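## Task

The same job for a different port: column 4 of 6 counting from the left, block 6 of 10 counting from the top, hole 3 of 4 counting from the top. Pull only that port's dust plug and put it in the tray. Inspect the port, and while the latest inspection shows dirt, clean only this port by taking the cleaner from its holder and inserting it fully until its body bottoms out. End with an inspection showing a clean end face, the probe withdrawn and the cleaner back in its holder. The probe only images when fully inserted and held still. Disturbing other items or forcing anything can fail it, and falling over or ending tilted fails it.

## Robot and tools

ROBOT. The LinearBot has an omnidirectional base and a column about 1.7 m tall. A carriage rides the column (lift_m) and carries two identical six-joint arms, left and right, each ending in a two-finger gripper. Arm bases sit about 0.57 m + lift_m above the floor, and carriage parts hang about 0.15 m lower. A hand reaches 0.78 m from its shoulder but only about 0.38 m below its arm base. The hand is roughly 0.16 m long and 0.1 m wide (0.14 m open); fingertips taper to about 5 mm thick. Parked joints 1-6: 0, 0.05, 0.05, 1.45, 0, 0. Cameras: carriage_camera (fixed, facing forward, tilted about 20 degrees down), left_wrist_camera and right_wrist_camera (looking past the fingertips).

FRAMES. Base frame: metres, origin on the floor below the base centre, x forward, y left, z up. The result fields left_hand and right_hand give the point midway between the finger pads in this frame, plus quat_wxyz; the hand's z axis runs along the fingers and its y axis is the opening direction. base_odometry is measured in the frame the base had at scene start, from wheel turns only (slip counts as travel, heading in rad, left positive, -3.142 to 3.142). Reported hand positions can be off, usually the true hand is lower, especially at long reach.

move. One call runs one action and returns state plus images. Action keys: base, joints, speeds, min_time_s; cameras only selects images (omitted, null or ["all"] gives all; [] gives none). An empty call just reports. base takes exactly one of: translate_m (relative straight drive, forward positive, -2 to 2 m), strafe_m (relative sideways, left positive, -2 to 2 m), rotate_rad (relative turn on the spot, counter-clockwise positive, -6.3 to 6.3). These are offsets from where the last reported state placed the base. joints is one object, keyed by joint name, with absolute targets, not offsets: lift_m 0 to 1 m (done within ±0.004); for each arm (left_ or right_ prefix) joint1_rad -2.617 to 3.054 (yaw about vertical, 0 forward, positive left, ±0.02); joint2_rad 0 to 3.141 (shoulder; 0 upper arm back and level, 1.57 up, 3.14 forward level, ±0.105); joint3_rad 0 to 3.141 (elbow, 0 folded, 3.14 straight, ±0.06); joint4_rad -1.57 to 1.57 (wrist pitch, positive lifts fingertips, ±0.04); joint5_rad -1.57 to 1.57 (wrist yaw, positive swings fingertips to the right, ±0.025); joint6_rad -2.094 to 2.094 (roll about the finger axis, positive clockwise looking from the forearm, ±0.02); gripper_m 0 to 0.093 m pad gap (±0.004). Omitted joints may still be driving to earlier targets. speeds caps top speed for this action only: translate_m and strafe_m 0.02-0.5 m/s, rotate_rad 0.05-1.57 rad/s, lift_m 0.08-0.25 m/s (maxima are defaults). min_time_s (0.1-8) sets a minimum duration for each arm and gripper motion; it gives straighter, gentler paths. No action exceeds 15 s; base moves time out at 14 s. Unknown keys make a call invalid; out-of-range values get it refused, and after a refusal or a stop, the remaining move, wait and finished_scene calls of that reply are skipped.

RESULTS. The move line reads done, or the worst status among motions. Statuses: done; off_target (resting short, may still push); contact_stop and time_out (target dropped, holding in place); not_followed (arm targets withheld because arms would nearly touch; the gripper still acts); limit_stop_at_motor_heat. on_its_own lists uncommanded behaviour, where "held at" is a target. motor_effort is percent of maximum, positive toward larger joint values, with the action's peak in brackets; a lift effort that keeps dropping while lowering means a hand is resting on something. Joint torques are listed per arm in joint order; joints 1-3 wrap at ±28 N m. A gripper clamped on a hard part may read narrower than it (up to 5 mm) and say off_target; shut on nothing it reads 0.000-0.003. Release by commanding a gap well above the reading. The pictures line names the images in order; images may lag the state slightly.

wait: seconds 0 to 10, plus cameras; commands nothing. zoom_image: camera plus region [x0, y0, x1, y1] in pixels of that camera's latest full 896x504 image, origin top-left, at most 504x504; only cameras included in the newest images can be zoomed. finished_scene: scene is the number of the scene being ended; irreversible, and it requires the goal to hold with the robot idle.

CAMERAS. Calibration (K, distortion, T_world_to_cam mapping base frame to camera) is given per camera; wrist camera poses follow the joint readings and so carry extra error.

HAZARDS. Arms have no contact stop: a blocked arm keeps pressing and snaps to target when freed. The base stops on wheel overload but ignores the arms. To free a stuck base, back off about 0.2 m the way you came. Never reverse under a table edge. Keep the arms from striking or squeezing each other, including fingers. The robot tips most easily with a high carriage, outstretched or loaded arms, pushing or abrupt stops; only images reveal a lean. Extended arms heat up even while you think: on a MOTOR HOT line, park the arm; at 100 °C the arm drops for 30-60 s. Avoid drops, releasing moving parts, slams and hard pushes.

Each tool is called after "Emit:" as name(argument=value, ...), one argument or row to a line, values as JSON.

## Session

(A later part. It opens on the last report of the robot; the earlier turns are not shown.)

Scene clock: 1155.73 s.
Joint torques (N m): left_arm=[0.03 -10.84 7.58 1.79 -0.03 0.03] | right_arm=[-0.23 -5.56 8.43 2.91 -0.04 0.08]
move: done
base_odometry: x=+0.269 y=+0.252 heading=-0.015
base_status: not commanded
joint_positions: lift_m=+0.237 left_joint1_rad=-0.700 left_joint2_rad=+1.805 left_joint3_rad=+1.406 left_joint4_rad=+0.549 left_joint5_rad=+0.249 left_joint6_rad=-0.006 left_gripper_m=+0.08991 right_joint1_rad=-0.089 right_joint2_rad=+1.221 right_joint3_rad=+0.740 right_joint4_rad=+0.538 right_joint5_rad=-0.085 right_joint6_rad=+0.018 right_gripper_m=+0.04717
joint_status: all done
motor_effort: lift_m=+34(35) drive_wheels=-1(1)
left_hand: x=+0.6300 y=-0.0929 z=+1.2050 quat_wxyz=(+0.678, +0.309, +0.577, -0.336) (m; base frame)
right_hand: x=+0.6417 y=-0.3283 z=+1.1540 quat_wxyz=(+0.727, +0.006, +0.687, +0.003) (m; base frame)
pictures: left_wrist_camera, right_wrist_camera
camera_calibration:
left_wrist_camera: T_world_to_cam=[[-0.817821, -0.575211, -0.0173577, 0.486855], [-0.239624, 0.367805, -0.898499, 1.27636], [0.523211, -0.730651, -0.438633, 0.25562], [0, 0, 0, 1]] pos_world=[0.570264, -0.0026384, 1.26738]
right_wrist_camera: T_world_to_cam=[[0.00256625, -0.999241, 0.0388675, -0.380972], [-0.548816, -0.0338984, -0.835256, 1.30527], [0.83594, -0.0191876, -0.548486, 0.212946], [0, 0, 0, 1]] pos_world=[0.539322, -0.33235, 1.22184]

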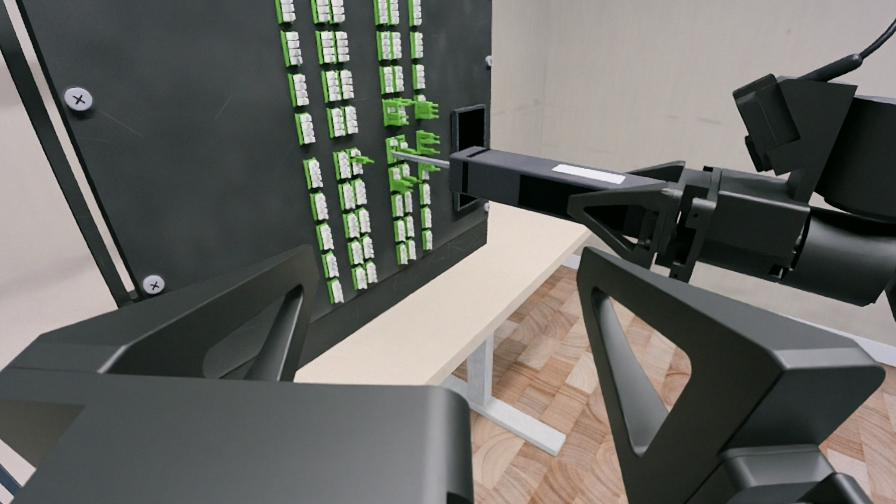

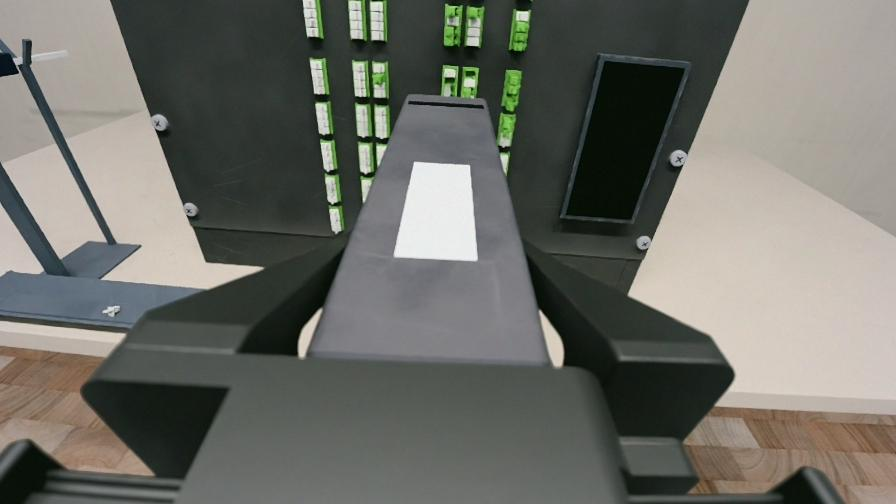

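Emit:
move(
  base={"translate_m":-0.004},
  speeds={"translate_m":0.02},
  cameras=[],
)

Emit:
move(
  base={"translate_m":-0.003},
  speeds={"translate_m":0.02},
  cameras=["right_wrist_camera"],
)

Emit:
zoom_image(
  camera="right_wrist_camera",
  region=[425, 50, 465, 110],
)

Scene clock: 1161.13 s.
Joint torques (N m): left_arm=[0.06 -10.7 7.53 1.74 0.01 0.04] | right_arm=[-0.21 -7.01 8.02 2.78 -0.09 0.07]
move: done
base_odometry: x=+0.265 y=+0.252 heading=-0.015
base_status: done
joint_positions: lift_m=+0.237 left_joint1_rad=-0.700 left_joint2_rad=+1.805 left_joint3_rad=+1.406 left_joint4_rad=+0.549 left_joint5_rad=+0.249 left_joint6_rad=-0.006 left_gripper_m=+0.08991 right_joint1_rad=-0.089 right_joint2_rad=+1.236 right_joint3_rad=+0.745 right_joint4_rad=+0.551 right_joint5_rad=-0.080 right_joint6_rad=+0.018 right_gripper_m=+0.04716
joint_status: not commanded
motor_effort: lift_m=+34(35) drive_wheels=-3(8)
left_hand: x=+0.6298 y=-0.0930 z=+1.2050 quat_wxyz=(+0.678, +0.309, +0.577, -0.336) (m; base frame)
right_hand: x=+0.6448 y=-0.3294 z=+1.1535 quat_wxyz=(+0.728, +0.008, +0.686, +0.001) (m; base frame)
pictures: none
No camera images: "cameras" was empty.

Scene clock: 1161.73 s.
Joint torques (N m): left_arm=[0.01 -11.06 7.56 1.78 0 -0.01] | right_arm=[-0.21 -7.84 7.47 2.74 -0.13 0.07]
move: done
base_odometry: x=+0.262 y=+0.252 heading=-0.014
base_status: done
joint_positions: lift_m=+0.237 left_joint1_rad=-0.701 left_joint2_rad=+1.805 left_joint3_rad=+1.406 left_joint4_rad=+0.548 left_joint5_rad=+0.249 left_joint6_rad=-0.006 left_gripper_m=+0.08991 right_joint1_rad=-0.089 right_joint2_rad=+1.246 right_joint3_rad=+0.752 right_joint4_rad=+0.554 right_joint5_rad=-0.076 right_joint6_rad=+0.018 right_gripper_m=+0.04715
joint_status: not commanded
motor_effort: lift_m=+34(35) drive_wheels=-4(10)
left_hand: x=+0.6295 y=-0.0933 z=+1.2049 quat_wxyz=(+0.677, +0.309, +0.577, -0.336) (m; base frame)
right_hand: x=+0.6471 y=-0.3304 z=+1.1535 quat_wxyz=(+0.728, +0.009, +0.686, +0.000) (m; base frame)
pictures: right_wrist_camera
camera_calibration:
right_wrist_camera: T_world_to_cam=[[-0.00661186, -0.999236, 0.0385091, -0.376712], [-0.547195, -0.0286173, -0.836516, 1.3099], [0.836979, -0.0266029, -0.546588, 0.202854], [0, 0, 0, 1]] pos_world=[0.544498, -0.333542, 1.22114]

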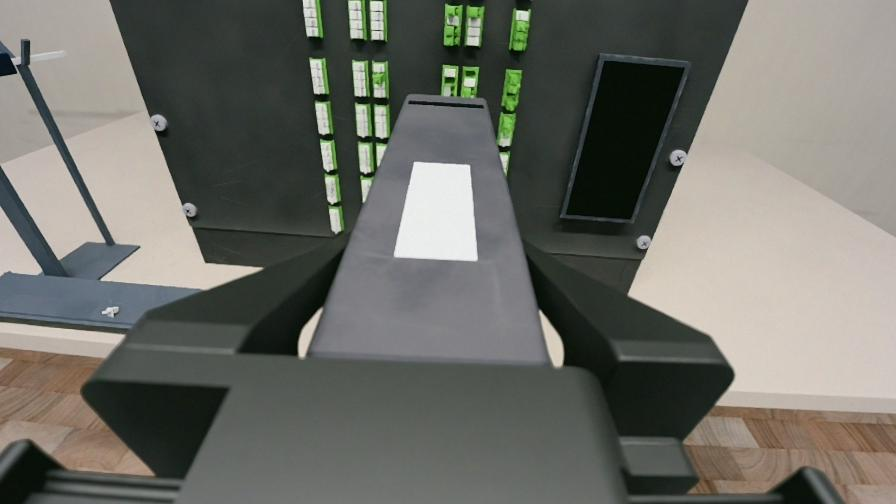

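Scaled by 8.400 from the camera's 896x504 image, which has a finer 1280x720 frame.

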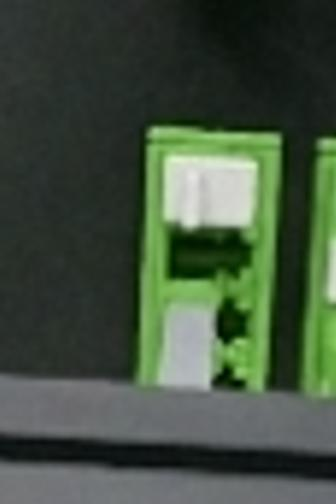

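Emit:
move(
  base={"translate_m":0.012},
  joints={"right_joint4_rad":0.59},
  speeds={"translate_m":0.02},
  cameras=[],
)

Emit:
move(
  base={"translate_m":0.003},
  joints={"right_joint4_rad":0.58},
  speeds={"translate_m":0.02},
  cameras=[],
)

Emit:
move(
  base={"translate_m":0.003},
  joints={"right_joint4_rad":0.57},
  speeds={"translate_m":0.02},
  cameras=["left_wrist_camera","right_wrist_camera"],
)

Emit:
zoom_image(
  camera="right_wrist_camera",
  region=[425, 50, 465, 110],
)

Emit:
zoom_image(
  camera="left_wrist_camera",
  region=[385, 115, 465, 165],
)

Scene clock: 1169.60 s.
Joint torques (N m): left_arm=[0.13 -11.06 7.57 1.76 -0.02 0.02] | right_arm=[-0.03 -3.26 8.28 3.13 -0.06 0.07]
move: off_target
base_odometry: x=+0.274 y=+0.252 heading=-0.015
base_status: done
joint_positions: lift_m=+0.237 left_joint1_rad=-0.701 left_joint2_rad=+1.805 left_joint3_rad=+1.406 left_joint4_rad=+0.548 left_joint5_rad=+0.249 left_joint6_rad=-0.006 left_gripper_m=+0.08991 right_joint1_rad=-0.091 right_joint2_rad=+1.196 right_joint3_rad=+0.741 right_joint4_rad=+0.503 right_joint5_rad=-0.084 right_joint6_rad=+0.018 right_gripper_m=+0.04715
joint_status: right_joint4_rad off_target (ended at +0.503, target +0.590)
motor_effort: lift_m=+34(35) drive_wheels=+5(9)
left_hand: x=+0.6295 y=-0.0933 z=+1.2049 quat_wxyz=(+0.677, +0.309, +0.577, -0.336) (m; base frame)
right_hand: x=+0.6370 y=-0.3289 z=+1.1563 quat_wxyz=(+0.724, +0.007, +0.690, +0.002) (m; base frame)
pictures: none
No camera images: "cameras" was empty.

Scene clock: 1170.13 s.
Joint torques (N m): left_arm=[0.14 -11.06 7.45 1.77 -0.04 -0.01] | right_arm=[0.01 -2.3 8.53 3.14 -0.03 0.08]
move: off_target
base_odometry: x=+0.277 y=+0.252 heading=-0.016
base_status: done
joint_positions: lift_m=+0.237 left_joint1_rad=-0.700 left_joint2_rad=+1.805 left_joint3_rad=+1.406 left_joint4_rad=+0.548 left_joint5_rad=+0.249 left_joint6_rad=-0.006 left_gripper_m=+0.08991 right_joint1_rad=-0.092 right_joint2_rad=+1.185 right_joint3_rad=+0.739 right_joint4_rad=+0.492 right_joint5_rad=-0.086 right_joint6_rad=+0.018 right_gripper_m=+0.04715
joint_status: right_joint4_rad off_target (ended at +0.492, target +0.580)
motor_effort: lift_m=+34(35) drive_wheels=+5(11)
left_hand: x=+0.6298 y=-0.0930 z=+1.2049 quat_wxyz=(+0.678, +0.309, +0.577, -0.336) (m; base frame)
right_hand: x=+0.6349 y=-0.3286 z=+1.1565 quat_wxyz=(+0.723, +0.007, +0.691, +0.003) (m; base frame)
pictures: none
No camera images: "cameras" was empty.

Scene clock: 1170.67 s.
Joint torques (N m): left_arm=[0.09 -11.03 7.79 1.76 -0.04 0.04] | right_arm=[0.06 -1.33 8.7 3.17 0 0.07]
move: off_target
base_odometry: x=+0.280 y=+0.252 heading=-0.016
base_status: done
joint_positions: lift_m=+0.237 left_joint1_rad=-0.700 left_joint2_rad=+1.805 left_joint3_rad=+1.406 left_joint4_rad=+0.548 left_joint5_rad=+0.249 left_joint6_rad=-0.006 left_gripper_m=+0.08991 right_joint1_rad=-0.092 right_joint2_rad=+1.175 right_joint3_rad=+0.737 right_joint4_rad=+0.480 right_joint5_rad=-0.089 right_joint6_rad=+0.018 right_gripper_m=+0.04715
joint_status: right_joint4_rad off_target (ended at +0.481, target +0.570)
motor_effort: lift_m=+35(35) drive_wheels=+6(14)
left_hand: x=+0.6302 y=-0.0927 z=+1.2049 quat_wxyz=(+0.678, +0.309, +0.577, -0.336) (m; base frame)
right_hand: x=+0.6329 y=-0.3283 z=+1.1565 quat_wxyz=(+0.722, +0.006, +0.692, +0.004) (m; base frame)
pictures: left_wrist_camera, right_wrist_camera
camera_calibration:
left_wrist_camera: T_world_to_cam=[[-0.817404, -0.575807, -0.0172602, 0.48663], [-0.240141, 0.367828, -0.898351, 1.27646], [0.523626, -0.730171, -0.438939, 0.255797], [0, 0, 0, 1]] pos_world=[0.570361, -0.00253559, 1.26738]
right_wrist_camera: T_world_to_cam=[[0.00351551, -0.999287, 0.0376007, -0.380171], [-0.561125, -0.0330946, -0.827069, 1.30109], [0.827724, -0.0181911, -0.560841, 0.241538], [0, 0, 0, 1]] pos_world=[0.531484, -0.332447, 1.22585]

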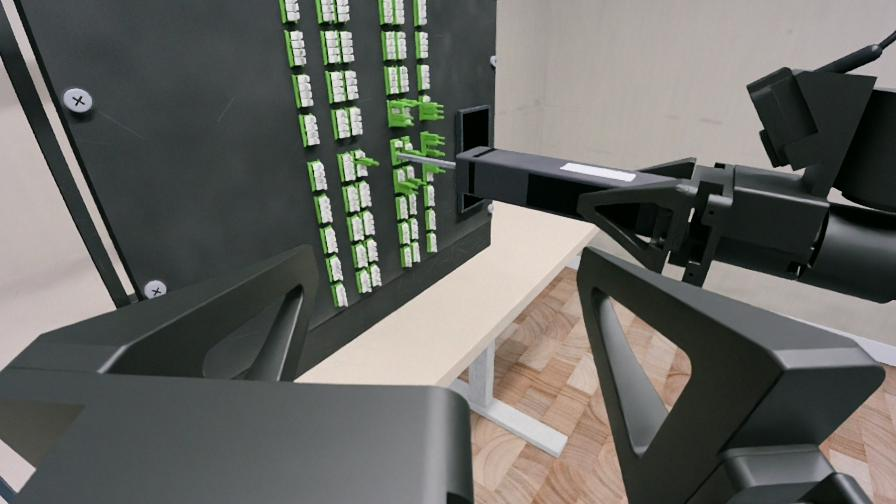

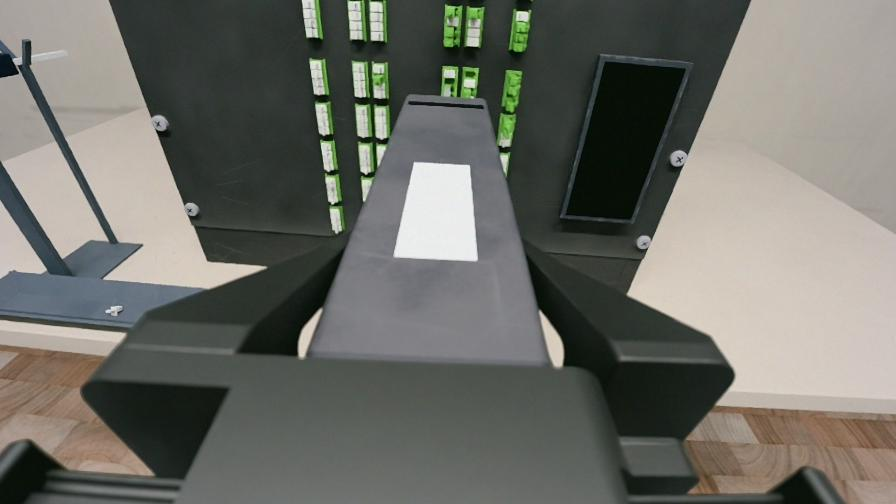

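Scaled by 8.400 from the camera's 896x504 image, which has a finer 1280x720 frame.

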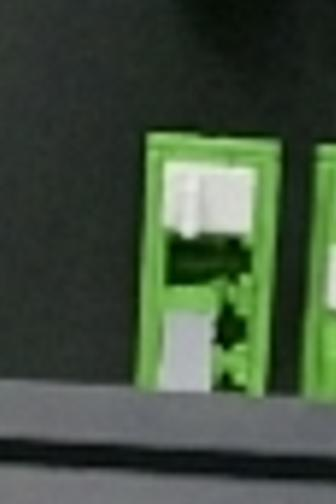

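Scaled by 6.300 from the camera's 896x504 image, which has a finer 1280x720 frame.

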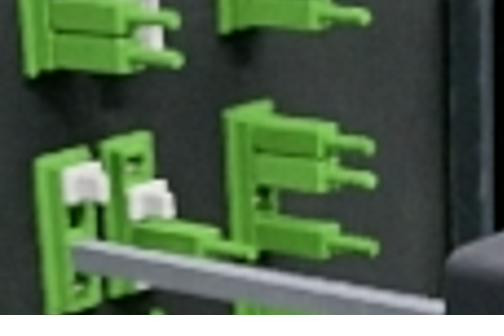

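Emit:
zoom_image(
  camera="left_wrist_camera",
  region=[385, 130, 425, 170],
)

Emit:
zoom_image(
  camera="right_wrist_camera",
  region=[435, 62, 465, 100],
)

Emit:
move(
  cameras=["carriage_camera"],
)

Emit:
zoom_image(
  camera="carriage_camera",
  region=[560, 200, 640, 260],
)

Scaled by 12.600 from the camera's 896x504 image, which has a finer 1280x720 frame.

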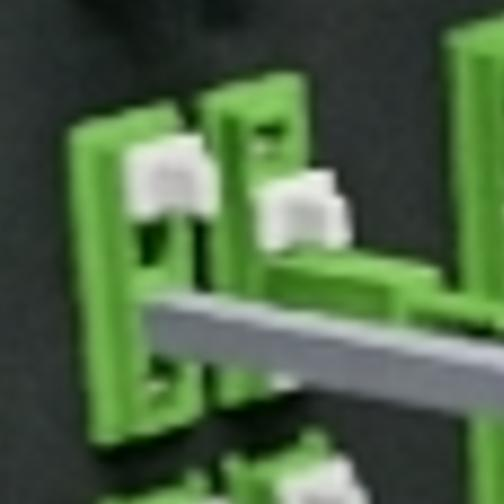

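Scaled by 13.263 from the camera's 896x504 image, which has a finer 1280x720 frame.

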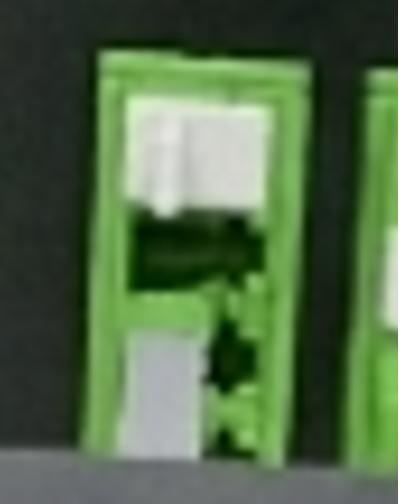

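Scene clock: 1176.57 s.
Joint torques (N m): left_arm=[-0.06 -11 7.51 1.77 0 0.02] | right_arm=[0.06 -1.32 8.7 3.17 0 0.07]
base_odometry: x=+0.280 y=+0.252 heading=-0.016
base_status: done
joint_positions: lift_m=+0.237 left_joint1_rad=-0.700 left_joint2_rad=+1.805 left_joint3_rad=+1.406 left_joint4_rad=+0.548 left_joint5_rad=+0.249 left_joint6_rad=-0.006 left_gripper_m=+0.08991 right_joint1_rad=-0.092 right_joint2_rad=+1.175 right_joint3_rad=+0.737 right_joint4_rad=+0.480 right_joint5_rad=-0.089 right_joint6_rad=+0.018 right_gripper_m=+0.04715
joint_status: right_joint4_rad off_target (ended at +0.481, target +0.570)
motor_effort: lift_m=+34(35) drive_wheels=+6(14)
left_hand: x=+0.6302 y=-0.0927 z=+1.2049 quat_wxyz=(+0.678, +0.309, +0.577, -0.336) (m; base frame)
right_hand: x=+0.6329 y=-0.3283 z=+1.1565 quat_wxyz=(+0.722, +0.006, +0.692, +0.004) (m; base frame)
pictures: carriage_camera
camera_calibration:
carriage_camera: T_world_to_cam=[[0.0471794, -0.998877, 0.00432653, -0.0143061], [-0.351189, -0.020642, -0.936077, 1.22593], [0.935115, 0.0426441, -0.351769, 0.303729], [0, 0, 0, 1]] pos_world=[0.147185, -0.00193668, 1.25447]

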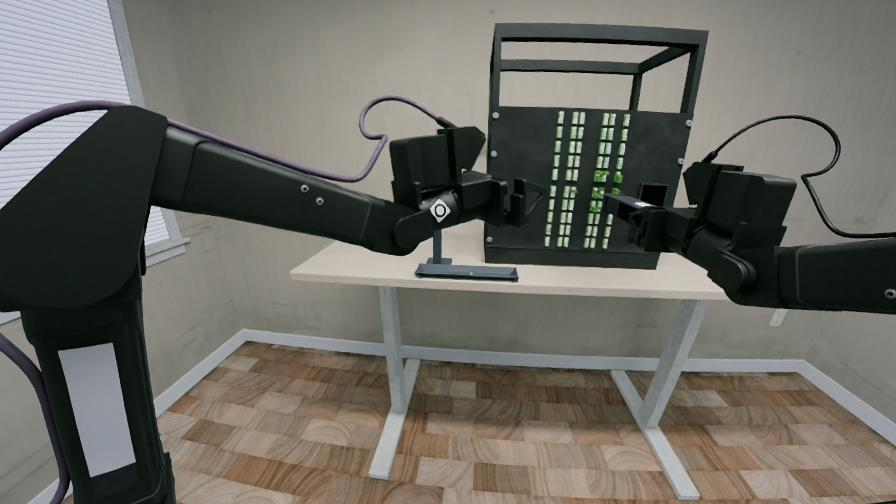

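Scaled by 6.300 from the camera's 896x504 image, which has a finer 1280x720 frame.

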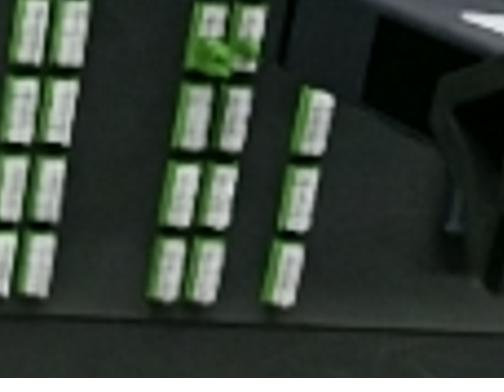

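Emit:
move(
  base={"translate_m":-0.024},
  joints={"right_joint4_rad":0.61},
  speeds={"translate_m":0.03},
  cameras=["right_wrist_camera"],
)

Emit:
zoom_image(
  camera="right_wrist_camera",
  region=[425, 50, 465, 110],
)

Scene clock: 1198.63 s.
Joint torques (N m): left_arm=[0.06 -10.96 7.54 1.72 -0.04 0.01] | right_arm=[0.01 -10.09 6 2.71 -0.08 0.08]
move: off_target
base_odometry: x=+0.256 y=+0.252 heading=-0.015
base_status: done
joint_positions: lift_m=+0.237 left_joint1_rad=-0.700 left_joint2_rad=+1.805 left_joint3_rad=+1.406 left_joint4_rad=+0.548 left_joint5_rad=+0.249 left_joint6_rad=-0.006 left_gripper_m=+0.08991 right_joint1_rad=-0.092 right_joint2_rad=+1.270 right_joint3_rad=+0.770 right_joint4_rad=+0.561 right_joint5_rad=-0.081 right_joint6_rad=+0.018 right_gripper_m=+0.04714
joint_status: right_joint4_rad off_target (ended at +0.561, target +0.610)
motor_effort: lift_m=+34(35) drive_wheels=-6(12)
left_hand: x=+0.6302 y=-0.0927 z=+1.2049 quat_wxyz=(+0.678, +0.309, +0.577, -0.336) (m; base frame)
right_hand: x=+0.6526 y=-0.3312 z=+1.1547 quat_wxyz=(+0.728, +0.008, +0.685, +0.001) (m; base frame)
pictures: right_wrist_camera
camera_calibration:
right_wrist_camera: T_world_to_cam=[[-0.004473, -0.999231, 0.038956, -0.379434], [-0.545544, -0.0302101, -0.837537, 1.3134], [0.83807, -0.0249985, -0.544989, 0.196772], [0, 0, 0, 1]] pos_world=[0.54991, -0.334545, 1.22204]

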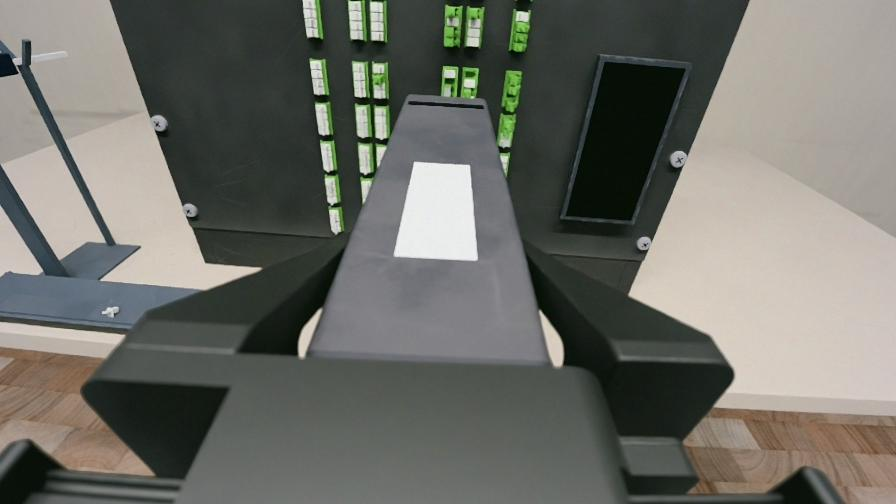

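Scaled by 8.400 from the camera's 896x504 image, which has a finer 1280x720 frame.

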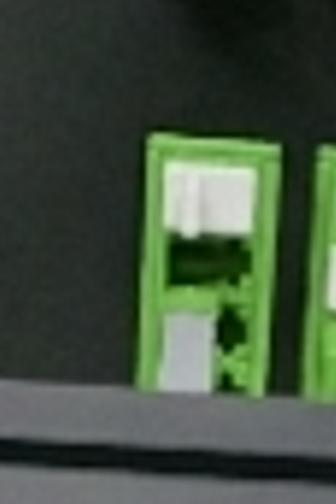

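Emit:
move(
  joints={"lift_m":0.240},
  speeds={"lift_m":0.08},
  cameras=[],
)

Emit:
move(
  joints={"lift_m":0.243},
  speeds={"lift_m":0.08},
  cameras=[],
)

Emit:
move(
  joints={"lift_m":0.246},
  speeds={"lift_m":0.08},
  cameras=[],
)

Emit:
move(
  joints={"lift_m":0.249},
  speeds={"lift_m":0.08},
  cameras=[],
)

Emit:
move(
  base={"translate_m":-0.004},
  speeds={"translate_m":0.03},
  cameras=[],
)

Scene clock: 1203.77 s.
Joint torques (N m): left_arm=[0.02 -10.92 7.62 1.78 -0.05 0.03] | right_arm=[0.01 -10.11 6 2.78 -0.09 0.07]
move: done
base_odometry: x=+0.256 y=+0.252 heading=-0.015
base_status: not commanded
joint_positions: lift_m=+0.240 left_joint1_rad=-0.700 left_joint2_rad=+1.805 left_joint3_rad=+1.406 left_joint4_rad=+0.549 left_joint5_rad=+0.249 left_joint6_rad=-0.006 left_gripper_m=+0.08991 right_joint1_rad=-0.092 right_joint2_rad=+1.270 right_joint3_rad=+0.770 right_joint4_rad=+0.556 right_joint5_rad=-0.081 right_joint6_rad=+0.018 right_gripper_m=+0.04714
joint_status: all done
motor_effort: lift_m=+34(44) drive_wheels=-6(6)
left_hand: x=+0.6302 y=-0.0927 z=+1.2082 quat_wxyz=(+0.678, +0.308, +0.577, -0.336) (m; base frame)
right_hand: x=+0.6527 y=-0.3312 z=+1.1564 quat_wxyz=(+0.727, +0.008, +0.687, +0.001) (m; base frame)
pictures: none
No camera images: "cameras" was empty.

Scene clock: 1204.23 s.
Joint torques (N m): left_arm=[0.08 -10.88 7.64 1.78 0.01 -0.03] | right_arm=[-0.01 -10.1 5.96 2.85 -0.07 0.08]
move: done
base_odometry: x=+0.256 y=+0.252 heading=-0.015
base_status: not commanded
joint_positions: lift_m=+0.243 left_joint1_rad=-0.700 left_joint2_rad=+1.805 left_joint3_rad=+1.406 left_joint4_rad=+0.550 left_joint5_rad=+0.249 left_joint6_rad=-0.006 left_gripper_m=+0.08991 right_joint1_rad=-0.092 right_joint2_rad=+1.270 right_joint3_rad=+0.770 right_joint4_rad=+0.549 right_joint5_rad=-0.081 right_joint6_rad=+0.018 right_gripper_m=+0.04714
joint_status: all done
motor_effort: lift_m=+34(41) drive_wheels=-5(6)
left_hand: x=+0.6302 y=-0.0927 z=+1.2113 quat_wxyz=(+0.678, +0.308, +0.576, -0.336) (m; base frame)
right_hand: x=+0.6528 y=-0.3312 z=+1.1577 quat_wxyz=(+0.724, +0.009, +0.690, +0.001) (m; base frame)
pictures: none
No camera images: "cameras" was empty.

Scene clock: 1205.07 s.
Joint torques (N m): left_arm=[-0.05 -11.04 7.66 1.76 -0.04 0.06] | right_arm=[0.01 -7.1 7.24 3.03 -0.09 0.07]
move: done
base_odometry: x=+0.256 y=+0.252 heading=-0.015
base_status: not commanded
joint_positions: lift_m=+0.246 left_joint1_rad=-0.700 left_joint2_rad=+1.805 left_joint3_rad=+1.406 left_joint4_rad=+0.550 left_joint5_rad=+0.249 left_joint6_rad=-0.006 left_gripper_m=+0.08991 right_joint1_rad=-0.092 right_joint2_rad=+1.238 right_joint3_rad=+0.755 right_joint4_rad=+0.532 right_joint5_rad=-0.081 right_joint6_rad=+0.018 right_gripper_m=+0.04714
joint_status: all done
motor_effort: lift_m=+34(41) drive_wheels=+4(5)
left_hand: x=+0.6302 y=-0.0926 z=+1.2143 quat_wxyz=(+0.678, +0.308, +0.576, -0.336) (m; base frame)
right_hand: x=+0.6458 y=-0.3305 z=+1.1621 quat_wxyz=(+0.724, +0.009, +0.690, +0.001) (m; base frame)
pictures: none
No camera images: "cameras" was empty.

Scene clock: 1205.57 s.
Joint torques (N m): left_arm=[0.13 -10.82 7.45 1.75 -0.01 0.01] | right_arm=[0.01 -6.9 7.42 3.07 -0.09 0.07]
move: done
base_odometry: x=+0.256 y=+0.252 heading=-0.015
base_status: not commanded
joint_positions: lift_m=+0.249 left_joint1_rad=-0.700 left_joint2_rad=+1.805 left_joint3_rad=+1.406 left_joint4_rad=+0.551 left_joint5_rad=+0.249 left_joint6_rad=-0.006 left_gripper_m=+0.08991 right_joint1_rad=-0.092 right_joint2_rad=+1.236 right_joint3_rad=+0.753 right_joint4_rad=+0.529 right_joint5_rad=-0.081 right_joint6_rad=+0.018 right_gripper_m=+0.04714
joint_status: all done
motor_effort: lift_m=+34(38) drive_wheels=+4(4)
left_hand: x=+0.6301 y=-0.0926 z=+1.2175 quat_wxyz=(+0.679, +0.308, +0.576, -0.336) (m; base frame)
right_hand: x=+0.6454 y=-0.3305 z=+1.1639 quat_wxyz=(+0.723, +0.009, +0.691, +0.001) (m; base frame)
pictures: none
No camera images: "cameras" was empty.

Scene clock: 1206.20 s.
Joint torques (N m): left_arm=[0.28 -10.76 7.6 1.76 -0.01 0.02] | right_arm=[0.01 -6.64 7.39 3.09 -0.07 0.07]
move: done
base_odometry: x=+0.252 y=+0.253 heading=-0.015
base_status: done
joint_positions: lift_m=+0.249 left_joint1_rad=-0.701 left_joint2_rad=+1.805 left_joint3_rad=+1.406 left_joint4_rad=+0.549 left_joint5_rad=+0.249 left_joint6_rad=-0.006 left_gripper_m=+0.08991 right_joint1_rad=-0.092 right_joint2_rad=+1.233 right_joint3_rad=+0.753 right_joint4_rad=+0.527 right_joint5_rad=-0.081 right_joint6_rad=+0.018 right_gripper_m=+0.04714
joint_status: not commanded
motor_effort: lift_m=+34(34) drive_wheels=-2(10)
left_hand: x=+0.6296 y=-0.0933 z=+1.2170 quat_wxyz=(+0.678, +0.309, +0.576, -0.336) (m; base frame)
right_hand: x=+0.6448 y=-0.3305 z=+1.1649 quat_wxyz=(+0.724, +0.009, +0.690, +0.001) (m; base frame)
pictures: none
No camera images: "cameras" was empty.

Emit:
move(
  joints={"lift_m":0.240,"right_joint4_rad":0.615},
  speeds={"lift_m":0.08},
  cameras=["left_wrist_camera","right_wrist_camera"],
)

Emit:
zoom_image(
  camera="right_wrist_camera",
  region=[425, 50, 465, 110],
)

Emit:
zoom_image(
  camera="left_wrist_camera",
  region=[385, 115, 465, 165],
)

Scene clock: 1211.57 s.
Joint torques (N m): left_arm=[0.14 -10.81 7.68 1.79 0.01 0.03] | right_arm=[-0.05 -6.63 7.62 3.12 -0.09 0.07]
move: off_target
base_odometry: x=+0.252 y=+0.253 heading=-0.015
base_status: not commanded
joint_positions: lift_m=+0.240 left_joint1_rad=-0.701 left_joint2_rad=+1.805 left_joint3_rad=+1.406 left_joint4_rad=+0.545 left_joint5_rad=+0.249 left_joint6_rad=-0.006 left_gripper_m=+0.08991 right_joint1_rad=-0.092 right_joint2_rad=+1.233 right_joint3_rad=+0.750 right_joint4_rad=+0.528 right_joint5_rad=-0.081 right_joint6_rad=+0.018 right_gripper_m=+0.04714
joint_status: right_joint4_rad off_target (ended at +0.528, target +0.615); the others done
motor_effort: lift_m=+35(36) drive_wheels=-2(4)
left_hand: x=+0.6297 y=-0.0934 z=+1.2071 quat_wxyz=(+0.677, +0.309, +0.578, -0.336) (m; base frame)
right_hand: x=+0.6445 y=-0.3304 z=+1.1546 quat_wxyz=(+0.723, +0.009, +0.691, +0.001) (m; base frame)
pictures: left_wrist_camera, right_wrist_camera
camera_calibration:
left_wrist_camera: T_world_to_cam=[[-0.818317, -0.574533, -0.0163997, 0.485542], [-0.241771, 0.369964, -0.897036, 1.27818], [0.521444, -0.730095, -0.441653, 0.261167], [0, 0, 0, 1]] pos_world=[0.57017, -0.00324404, 1.26988]
right_wrist_camera: T_world_to_cam=[[-0.00376347, -0.999288, 0.0375291, -0.377483], [-0.559105, -0.0290127, -0.828589, 1.30779], [0.829088, -0.0241011, -0.558598, 0.225313], [0, 0, 0, 1]] pos_world=[0.542967, -0.333841, 1.22365]

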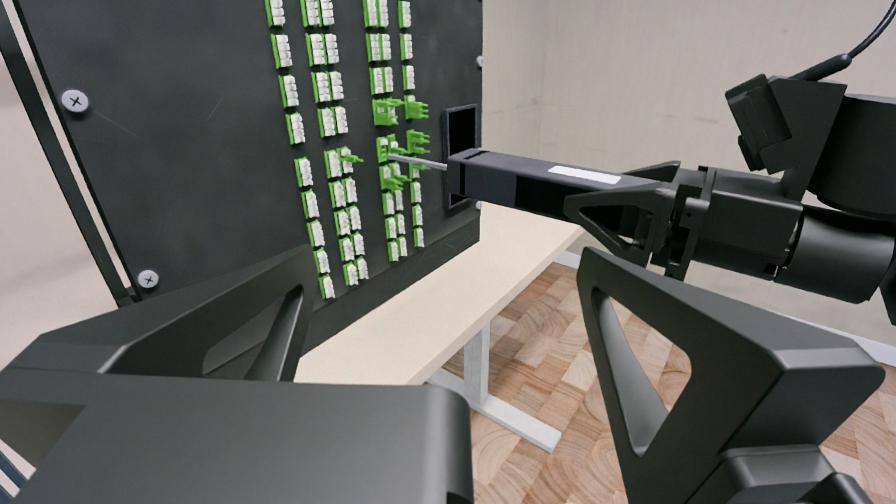

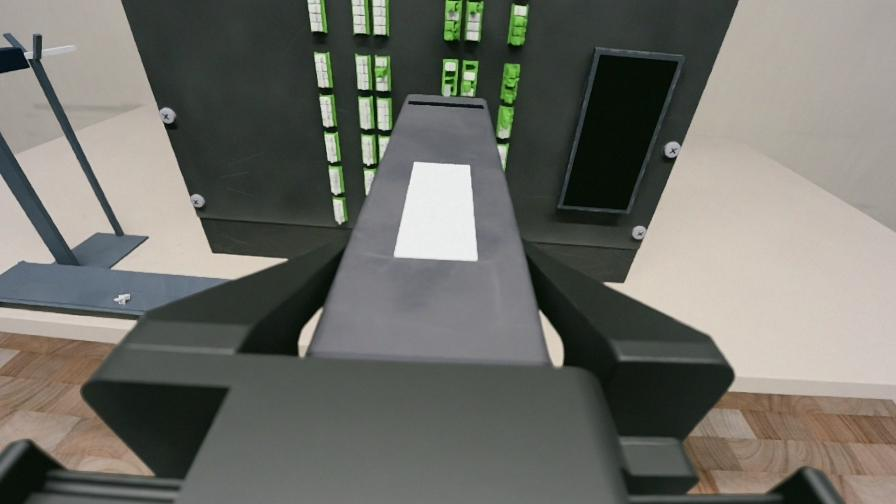

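Scaled by 8.400 from the camera's 896x504 image, which has a finer 1280x720 frame.

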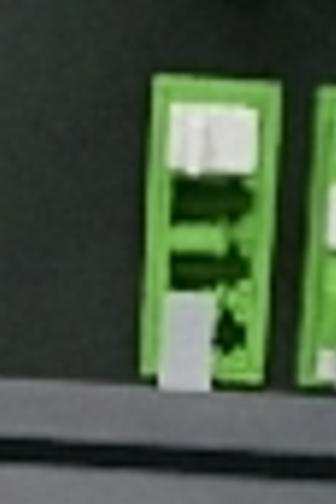

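Scaled by 6.300 from the camera's 896x504 image, which has a finer 1280x720 frame.

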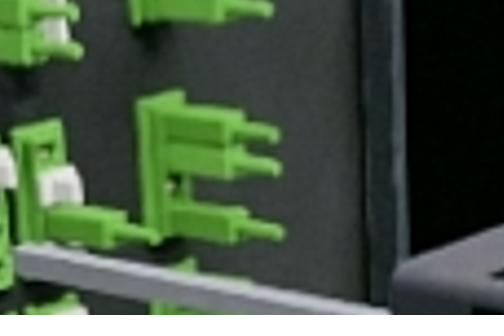

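Emit:
move(
  joints={"lift_m":0.2418,"right_joint5_rad":-0.066},
  speeds={"lift_m":0.08},
  cameras=[],
)

Emit:
move(
  base={"translate_m":0.003},
  joints={"right_joint5_rad":-0.077},
  speeds={"translate_m":0.02},
  cameras=["left_wrist_camera","right_wrist_camera"],
)

Emit:
zoom_image(
  camera="right_wrist_camera",
  region=[425, 50, 465, 110],
)

Scene clock: 1218.57 s.
Joint torques (N m): left_arm=[0.21 -11.04 7.57 1.79 -0.04 0.02] | right_arm=[0.01 -6.61 7.73 3.12 0.07 0.08]
move: done
base_odometry: x=+0.252 y=+0.253 heading=-0.015
base_status: not commanded
joint_positions: lift_m=+0.242 left_joint1_rad=-0.701 left_joint2_rad=+1.805 left_joint3_rad=+1.406 left_joint4_rad=+0.547 left_joint5_rad=+0.249 left_joint6_rad=-0.006 left_gripper_m=+0.08991 right_joint1_rad=-0.092 right_joint2_rad=+1.233 right_joint3_rad=+0.750 right_joint4_rad=+0.529 right_joint5_rad=-0.076 right_joint6_rad=+0.018 right_gripper_m=+0.04714
joint_status: all done
motor_effort: lift_m=+35(43) drive_wheels=-2(3)
left_hand: x=+0.6296 y=-0.0933 z=+1.2094 quat_wxyz=(+0.677, +0.309, +0.577, -0.336) (m; base frame)
right_hand: x=+0.6445 y=-0.3313 z=+1.1567 quat_wxyz=(+0.723, +0.010, +0.691, -0.001) (m; base frame)
pictures: none
No camera images: "cameras" was empty.

Scene clock: 1219.30 s.
Joint torques (N m): left_arm=[0.03 -10.88 7.57 1.75 0.04 0.05] | right_arm=[-0.01 -6.54 7.64 3.12 -0.03 0.08]
move: done
base_odometry: x=+0.255 y=+0.252 heading=-0.015
base_status: done
joint_positions: lift_m=+0.242 left_joint1_rad=-0.700 left_joint2_rad=+1.805 left_joint3_rad=+1.406 left_joint4_rad=+0.548 left_joint5_rad=+0.249 left_joint6_rad=-0.006 left_gripper_m=+0.08991 right_joint1_rad=-0.092 right_joint2_rad=+1.232 right_joint3_rad=+0.750 right_joint4_rad=+0.530 right_joint5_rad=-0.076 right_joint6_rad=+0.018 right_gripper_m=+0.04714
joint_status: all done
motor_effort: lift_m=+35(35) drive_wheels=+2(7)
left_hand: x=+0.6301 y=-0.0929 z=+1.2095 quat_wxyz=(+0.677, +0.309, +0.577, -0.336) (m; base frame)
right_hand: x=+0.6443 y=-0.3313 z=+1.1574 quat_wxyz=(+0.724, +0.010, +0.690, -0.001) (m; base frame)
pictures: left_wrist_camera, right_wrist_camera
camera_calibration:
left_wrist_camera: T_world_to_cam=[[-0.817658, -0.575452, -0.0170094, 0.486482], [-0.240573, 0.368373, -0.898012, 1.28053], [0.523029, -0.730175, -0.439641, 0.259018], [0, 0, 0, 1]] pos_world=[0.570364, -0.00263788, 1.27208]
right_wrist_camera: T_world_to_cam=[[-0.00888169, -0.999253, 0.0376199, -0.375296], [-0.556461, -0.0263191, -0.830457, 1.31138], [0.830826, -0.0283099, -0.555811, 0.22127], [0, 0, 0, 1]] pos_world=[0.54256, -0.334237, 1.22615]

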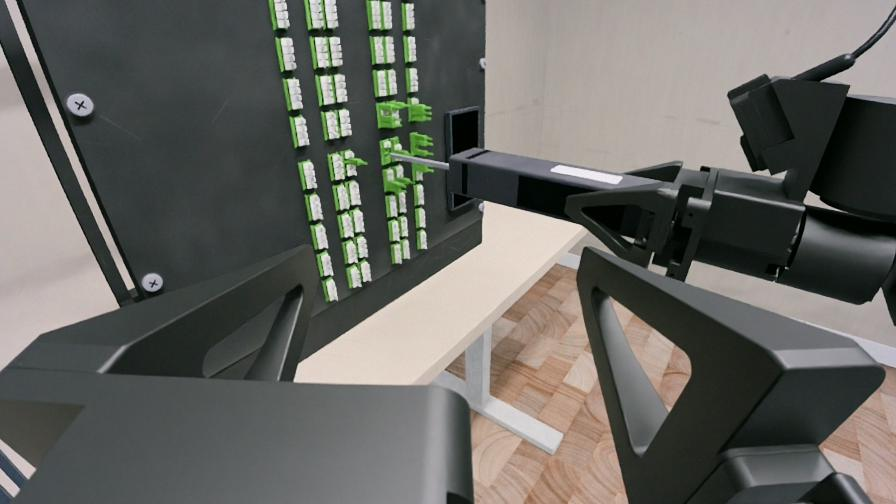

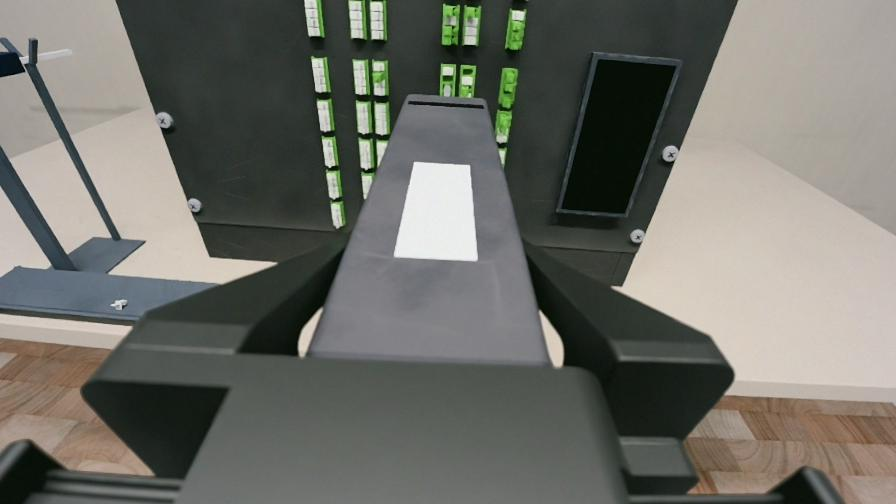

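Scaled by 8.400 from the camera's 896x504 image, which has a finer 1280x720 frame.

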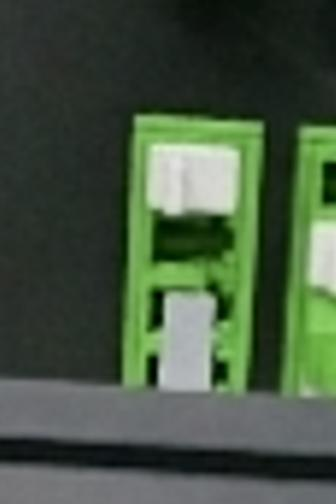

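Emit:
move(
  joints={"lift_m":0.2410,"right_joint5_rad":-0.091},
  speeds={"lift_m":0.08},
  cameras=[],
)

Emit:
move(
  joints={"right_joint5_rad":-0.080},
  cameras=["right_wrist_camera"],
)

Emit:
zoom_image(
  camera="right_wrist_camera",
  region=[425, 50, 465, 110],
)

Scene clock: 1223.10 s.
Joint torques (N m): left_arm=[0.28 -10.89 7.75 1.79 -0.02 -0.01] | right_arm=[0.01 -6.52 7.64 3.1 -0.11 0.08]
move: done
base_odometry: x=+0.255 y=+0.252 heading=-0.015
base_status: not commanded
joint_positions: lift_m=+0.241 left_joint1_rad=-0.700 left_joint2_rad=+1.805 left_joint3_rad=+1.406 left_joint4_rad=+0.548 left_joint5_rad=+0.249 left_joint6_rad=-0.006 left_gripper_m=+0.08991 right_joint1_rad=-0.092 right_joint2_rad=+1.232 right_joint3_rad=+0.750 right_joint4_rad=+0.530 right_joint5_rad=-0.081 right_joint6_rad=+0.018 right_gripper_m=+0.04714
joint_status: all done
motor_effort: lift_m=+34(34) drive_wheels=+2(2)
left_hand: x=+0.6301 y=-0.0929 z=+1.2088 quat_wxyz=(+0.677, +0.309, +0.577, -0.336) (m; base frame)
right_hand: x=+0.6444 y=-0.3303 z=+1.1567 quat_wxyz=(+0.724, +0.008, +0.690, +0.001) (m; base frame)
pictures: none
No camera images: "cameras" was empty.

Scene clock: 1223.40 s.
Joint torques (N m): left_arm=[0.09 -11.11 7.58 1.79 0 0.02] | right_arm=[0.01 -6.56 7.62 3.13 0.01 0.08]
move: done
base_odometry: x=+0.255 y=+0.252 heading=-0.015
base_status: not commanded
joint_positions: lift_m=+0.241 left_joint1_rad=-0.700 left_joint2_rad=+1.805 left_joint3_rad=+1.406 left_joint4_rad=+0.548 left_joint5_rad=+0.249 left_joint6_rad=-0.006 left_gripper_m=+0.08991 right_joint1_rad=-0.092 right_joint2_rad=+1.232 right_joint3_rad=+0.750 right_joint4_rad=+0.530 right_joint5_rad=-0.081 right_joint6_rad=+0.018 right_gripper_m=+0.04714
joint_status: all done
motor_effort: lift_m=+34(34) drive_wheels=+2(2)
left_hand: x=+0.6301 y=-0.0929 z=+1.2088 quat_wxyz=(+0.677, +0.309, +0.577, -0.336) (m; base frame)
right_hand: x=+0.6444 y=-0.3303 z=+1.1567 quat_wxyz=(+0.724, +0.008, +0.690, +0.001) (m; base frame)
pictures: right_wrist_camera
camera_calibration:
right_wrist_camera: T_world_to_cam=[[-0.00316849, -0.999278, 0.0378722, -0.378193], [-0.556292, -0.02971, -0.830456, 1.3096], [0.830981, -0.0236993, -0.555796, 0.222316], [0, 0, 0, 1]] pos_world=[0.542579, -0.333743, 1.22545]

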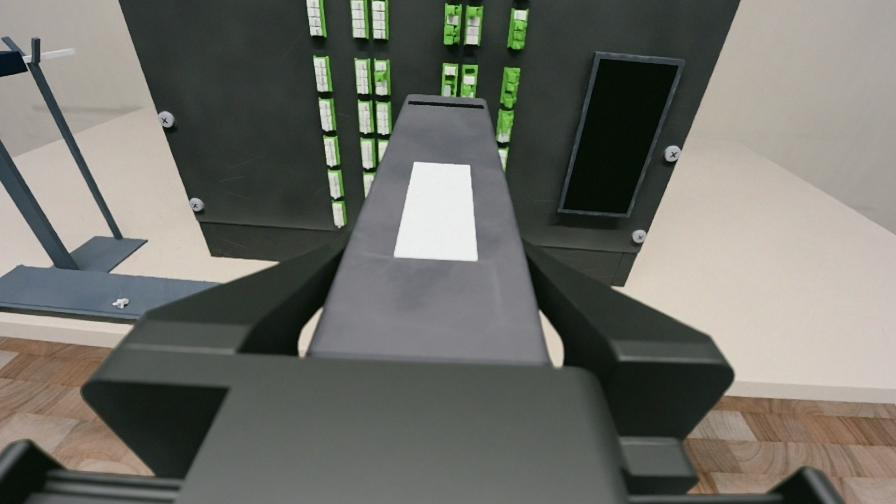

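Scaled by 8.400 from the camera's 896x504 image, which has a finer 1280x720 frame.

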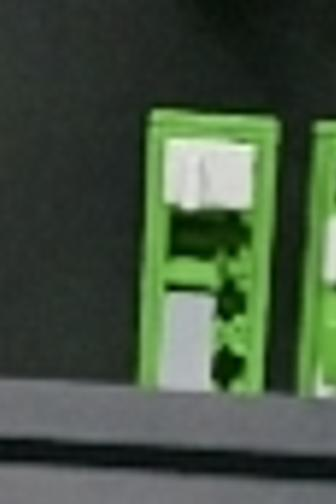

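Emit:
move(
  base={"translate_m":0.003},
  joints={"lift_m":0.2407},
  speeds={"translate_m":0.02,"lift_m":0.08},
  cameras=["right_wrist_camera"],
)

Emit:
zoom_image(
  camera="right_wrist_camera",
  region=[425, 50, 465, 110],
)

Scene clock: 1227.33 s.
Joint torques (N m): left_arm=[0.05 -11.02 7.6 1.79 -0.04 0.02] | right_arm=[-0.13 -6.56 7.62 3.12 0.01 0.07]
move: done
base_odometry: x=+0.258 y=+0.252 heading=-0.015
base_status: done
joint_positions: lift_m=+0.241 left_joint1_rad=-0.699 left_joint2_rad=+1.805 left_joint3_rad=+1.406 left_joint4_rad=+0.548 left_joint5_rad=+0.249 left_joint6_rad=-0.006 left_gripper_m=+0.08991 right_joint1_rad=-0.092 right_joint2_rad=+1.232 right_joint3_rad=+0.750 right_joint4_rad=+0.530 right_joint5_rad=-0.081 right_joint6_rad=+0.018 right_gripper_m=+0.04714
joint_status: all done
motor_effort: lift_m=+33(33) drive_wheels=+3(8)
left_hand: x=+0.6304 y=-0.0925 z=+1.2086 quat_wxyz=(+0.678, +0.308, +0.577, -0.335) (m; base frame)
right_hand: x=+0.6444 y=-0.3303 z=+1.1565 quat_wxyz=(+0.724, +0.008, +0.690, +0.001) (m; base frame)
pictures: right_wrist_camera
camera_calibration:
right_wrist_camera: T_world_to_cam=[[-0.00316849, -0.999278, 0.0378722, -0.378181], [-0.556292, -0.02971, -0.830456, 1.30935], [0.830981, -0.0236993, -0.555796, 0.222149], [0, 0, 0, 1]] pos_world=[0.542579, -0.333743, 1.22515]

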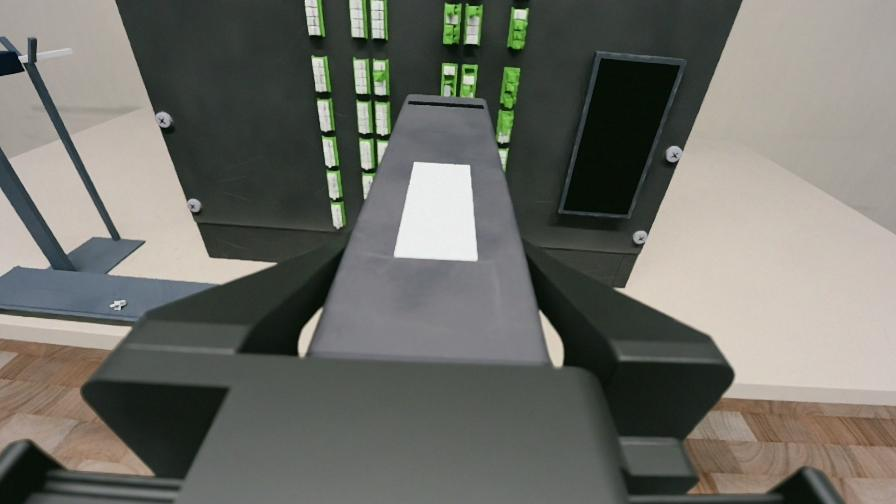

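Scaled by 8.400 from the camera's 896x504 image, which has a finer 1280x720 frame.

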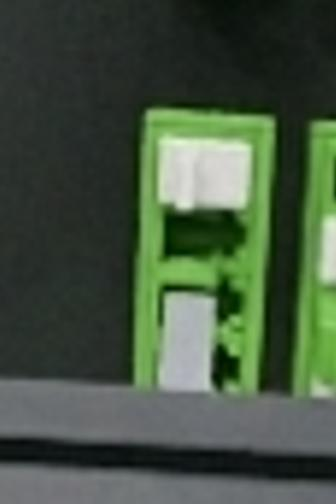

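Emit:
move(
  base={"translate_m":0.002},
  speeds={"translate_m":0.02},
  cameras=["right_wrist_camera"],
)

Emit:
zoom_image(
  camera="right_wrist_camera",
  region=[425, 50, 465, 110],
)

Scene clock: 1233.13 s.
Joint torques (N m): left_arm=[0.05 -11.04 7.49 1.79 -0.05 0.01] | right_arm=[0.03 -6.27 7.66 3.11 0.01 0.07]
move: done
base_odometry: x=+0.260 y=+0.252 heading=-0.016
base_status: done
joint_positions: lift_m=+0.241 left_joint1_rad=-0.700 left_joint2_rad=+1.805 left_joint3_rad=+1.406 left_joint4_rad=+0.547 left_joint5_rad=+0.249 left_joint6_rad=-0.006 left_gripper_m=+0.08991 right_joint1_rad=-0.092 right_joint2_rad=+1.229 right_joint3_rad=+0.748 right_joint4_rad=+0.531 right_joint5_rad=-0.082 right_joint6_rad=+0.018 right_gripper_m=+0.04714
joint_status: not commanded
motor_effort: lift_m=+33(33) drive_wheels=+3(8)
left_hand: x=+0.6302 y=-0.0927 z=+1.2085 quat_wxyz=(+0.677, +0.309, +0.577, -0.336) (m; base frame)
right_hand: x=+0.6437 y=-0.3302 z=+1.1572 quat_wxyz=(+0.725, +0.008, +0.689, +0.001) (m; base frame)
pictures: right_wrist_camera
camera_calibration:
right_wrist_camera: T_world_to_cam=[[-0.00286704, -0.99927, 0.0380846, -0.378529], [-0.554375, -0.0301084, -0.831722, 1.30973], [0.832262, -0.0234978, -0.553884, 0.220257], [0, 0, 0, 1]] pos_world=[0.541686, -0.333644, 1.22575]

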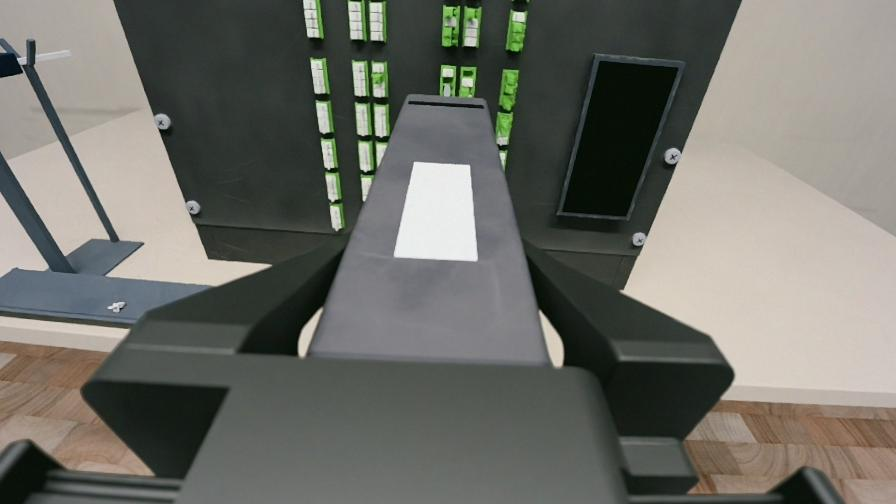

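Scaled by 8.400 from the camera's 896x504 image, which has a finer 1280x720 frame.

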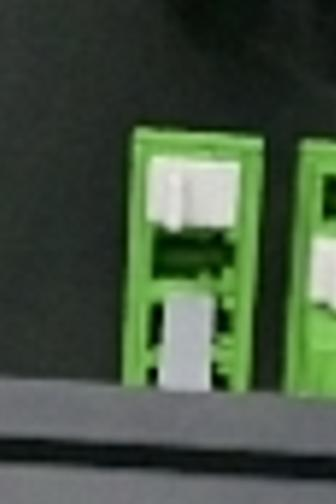

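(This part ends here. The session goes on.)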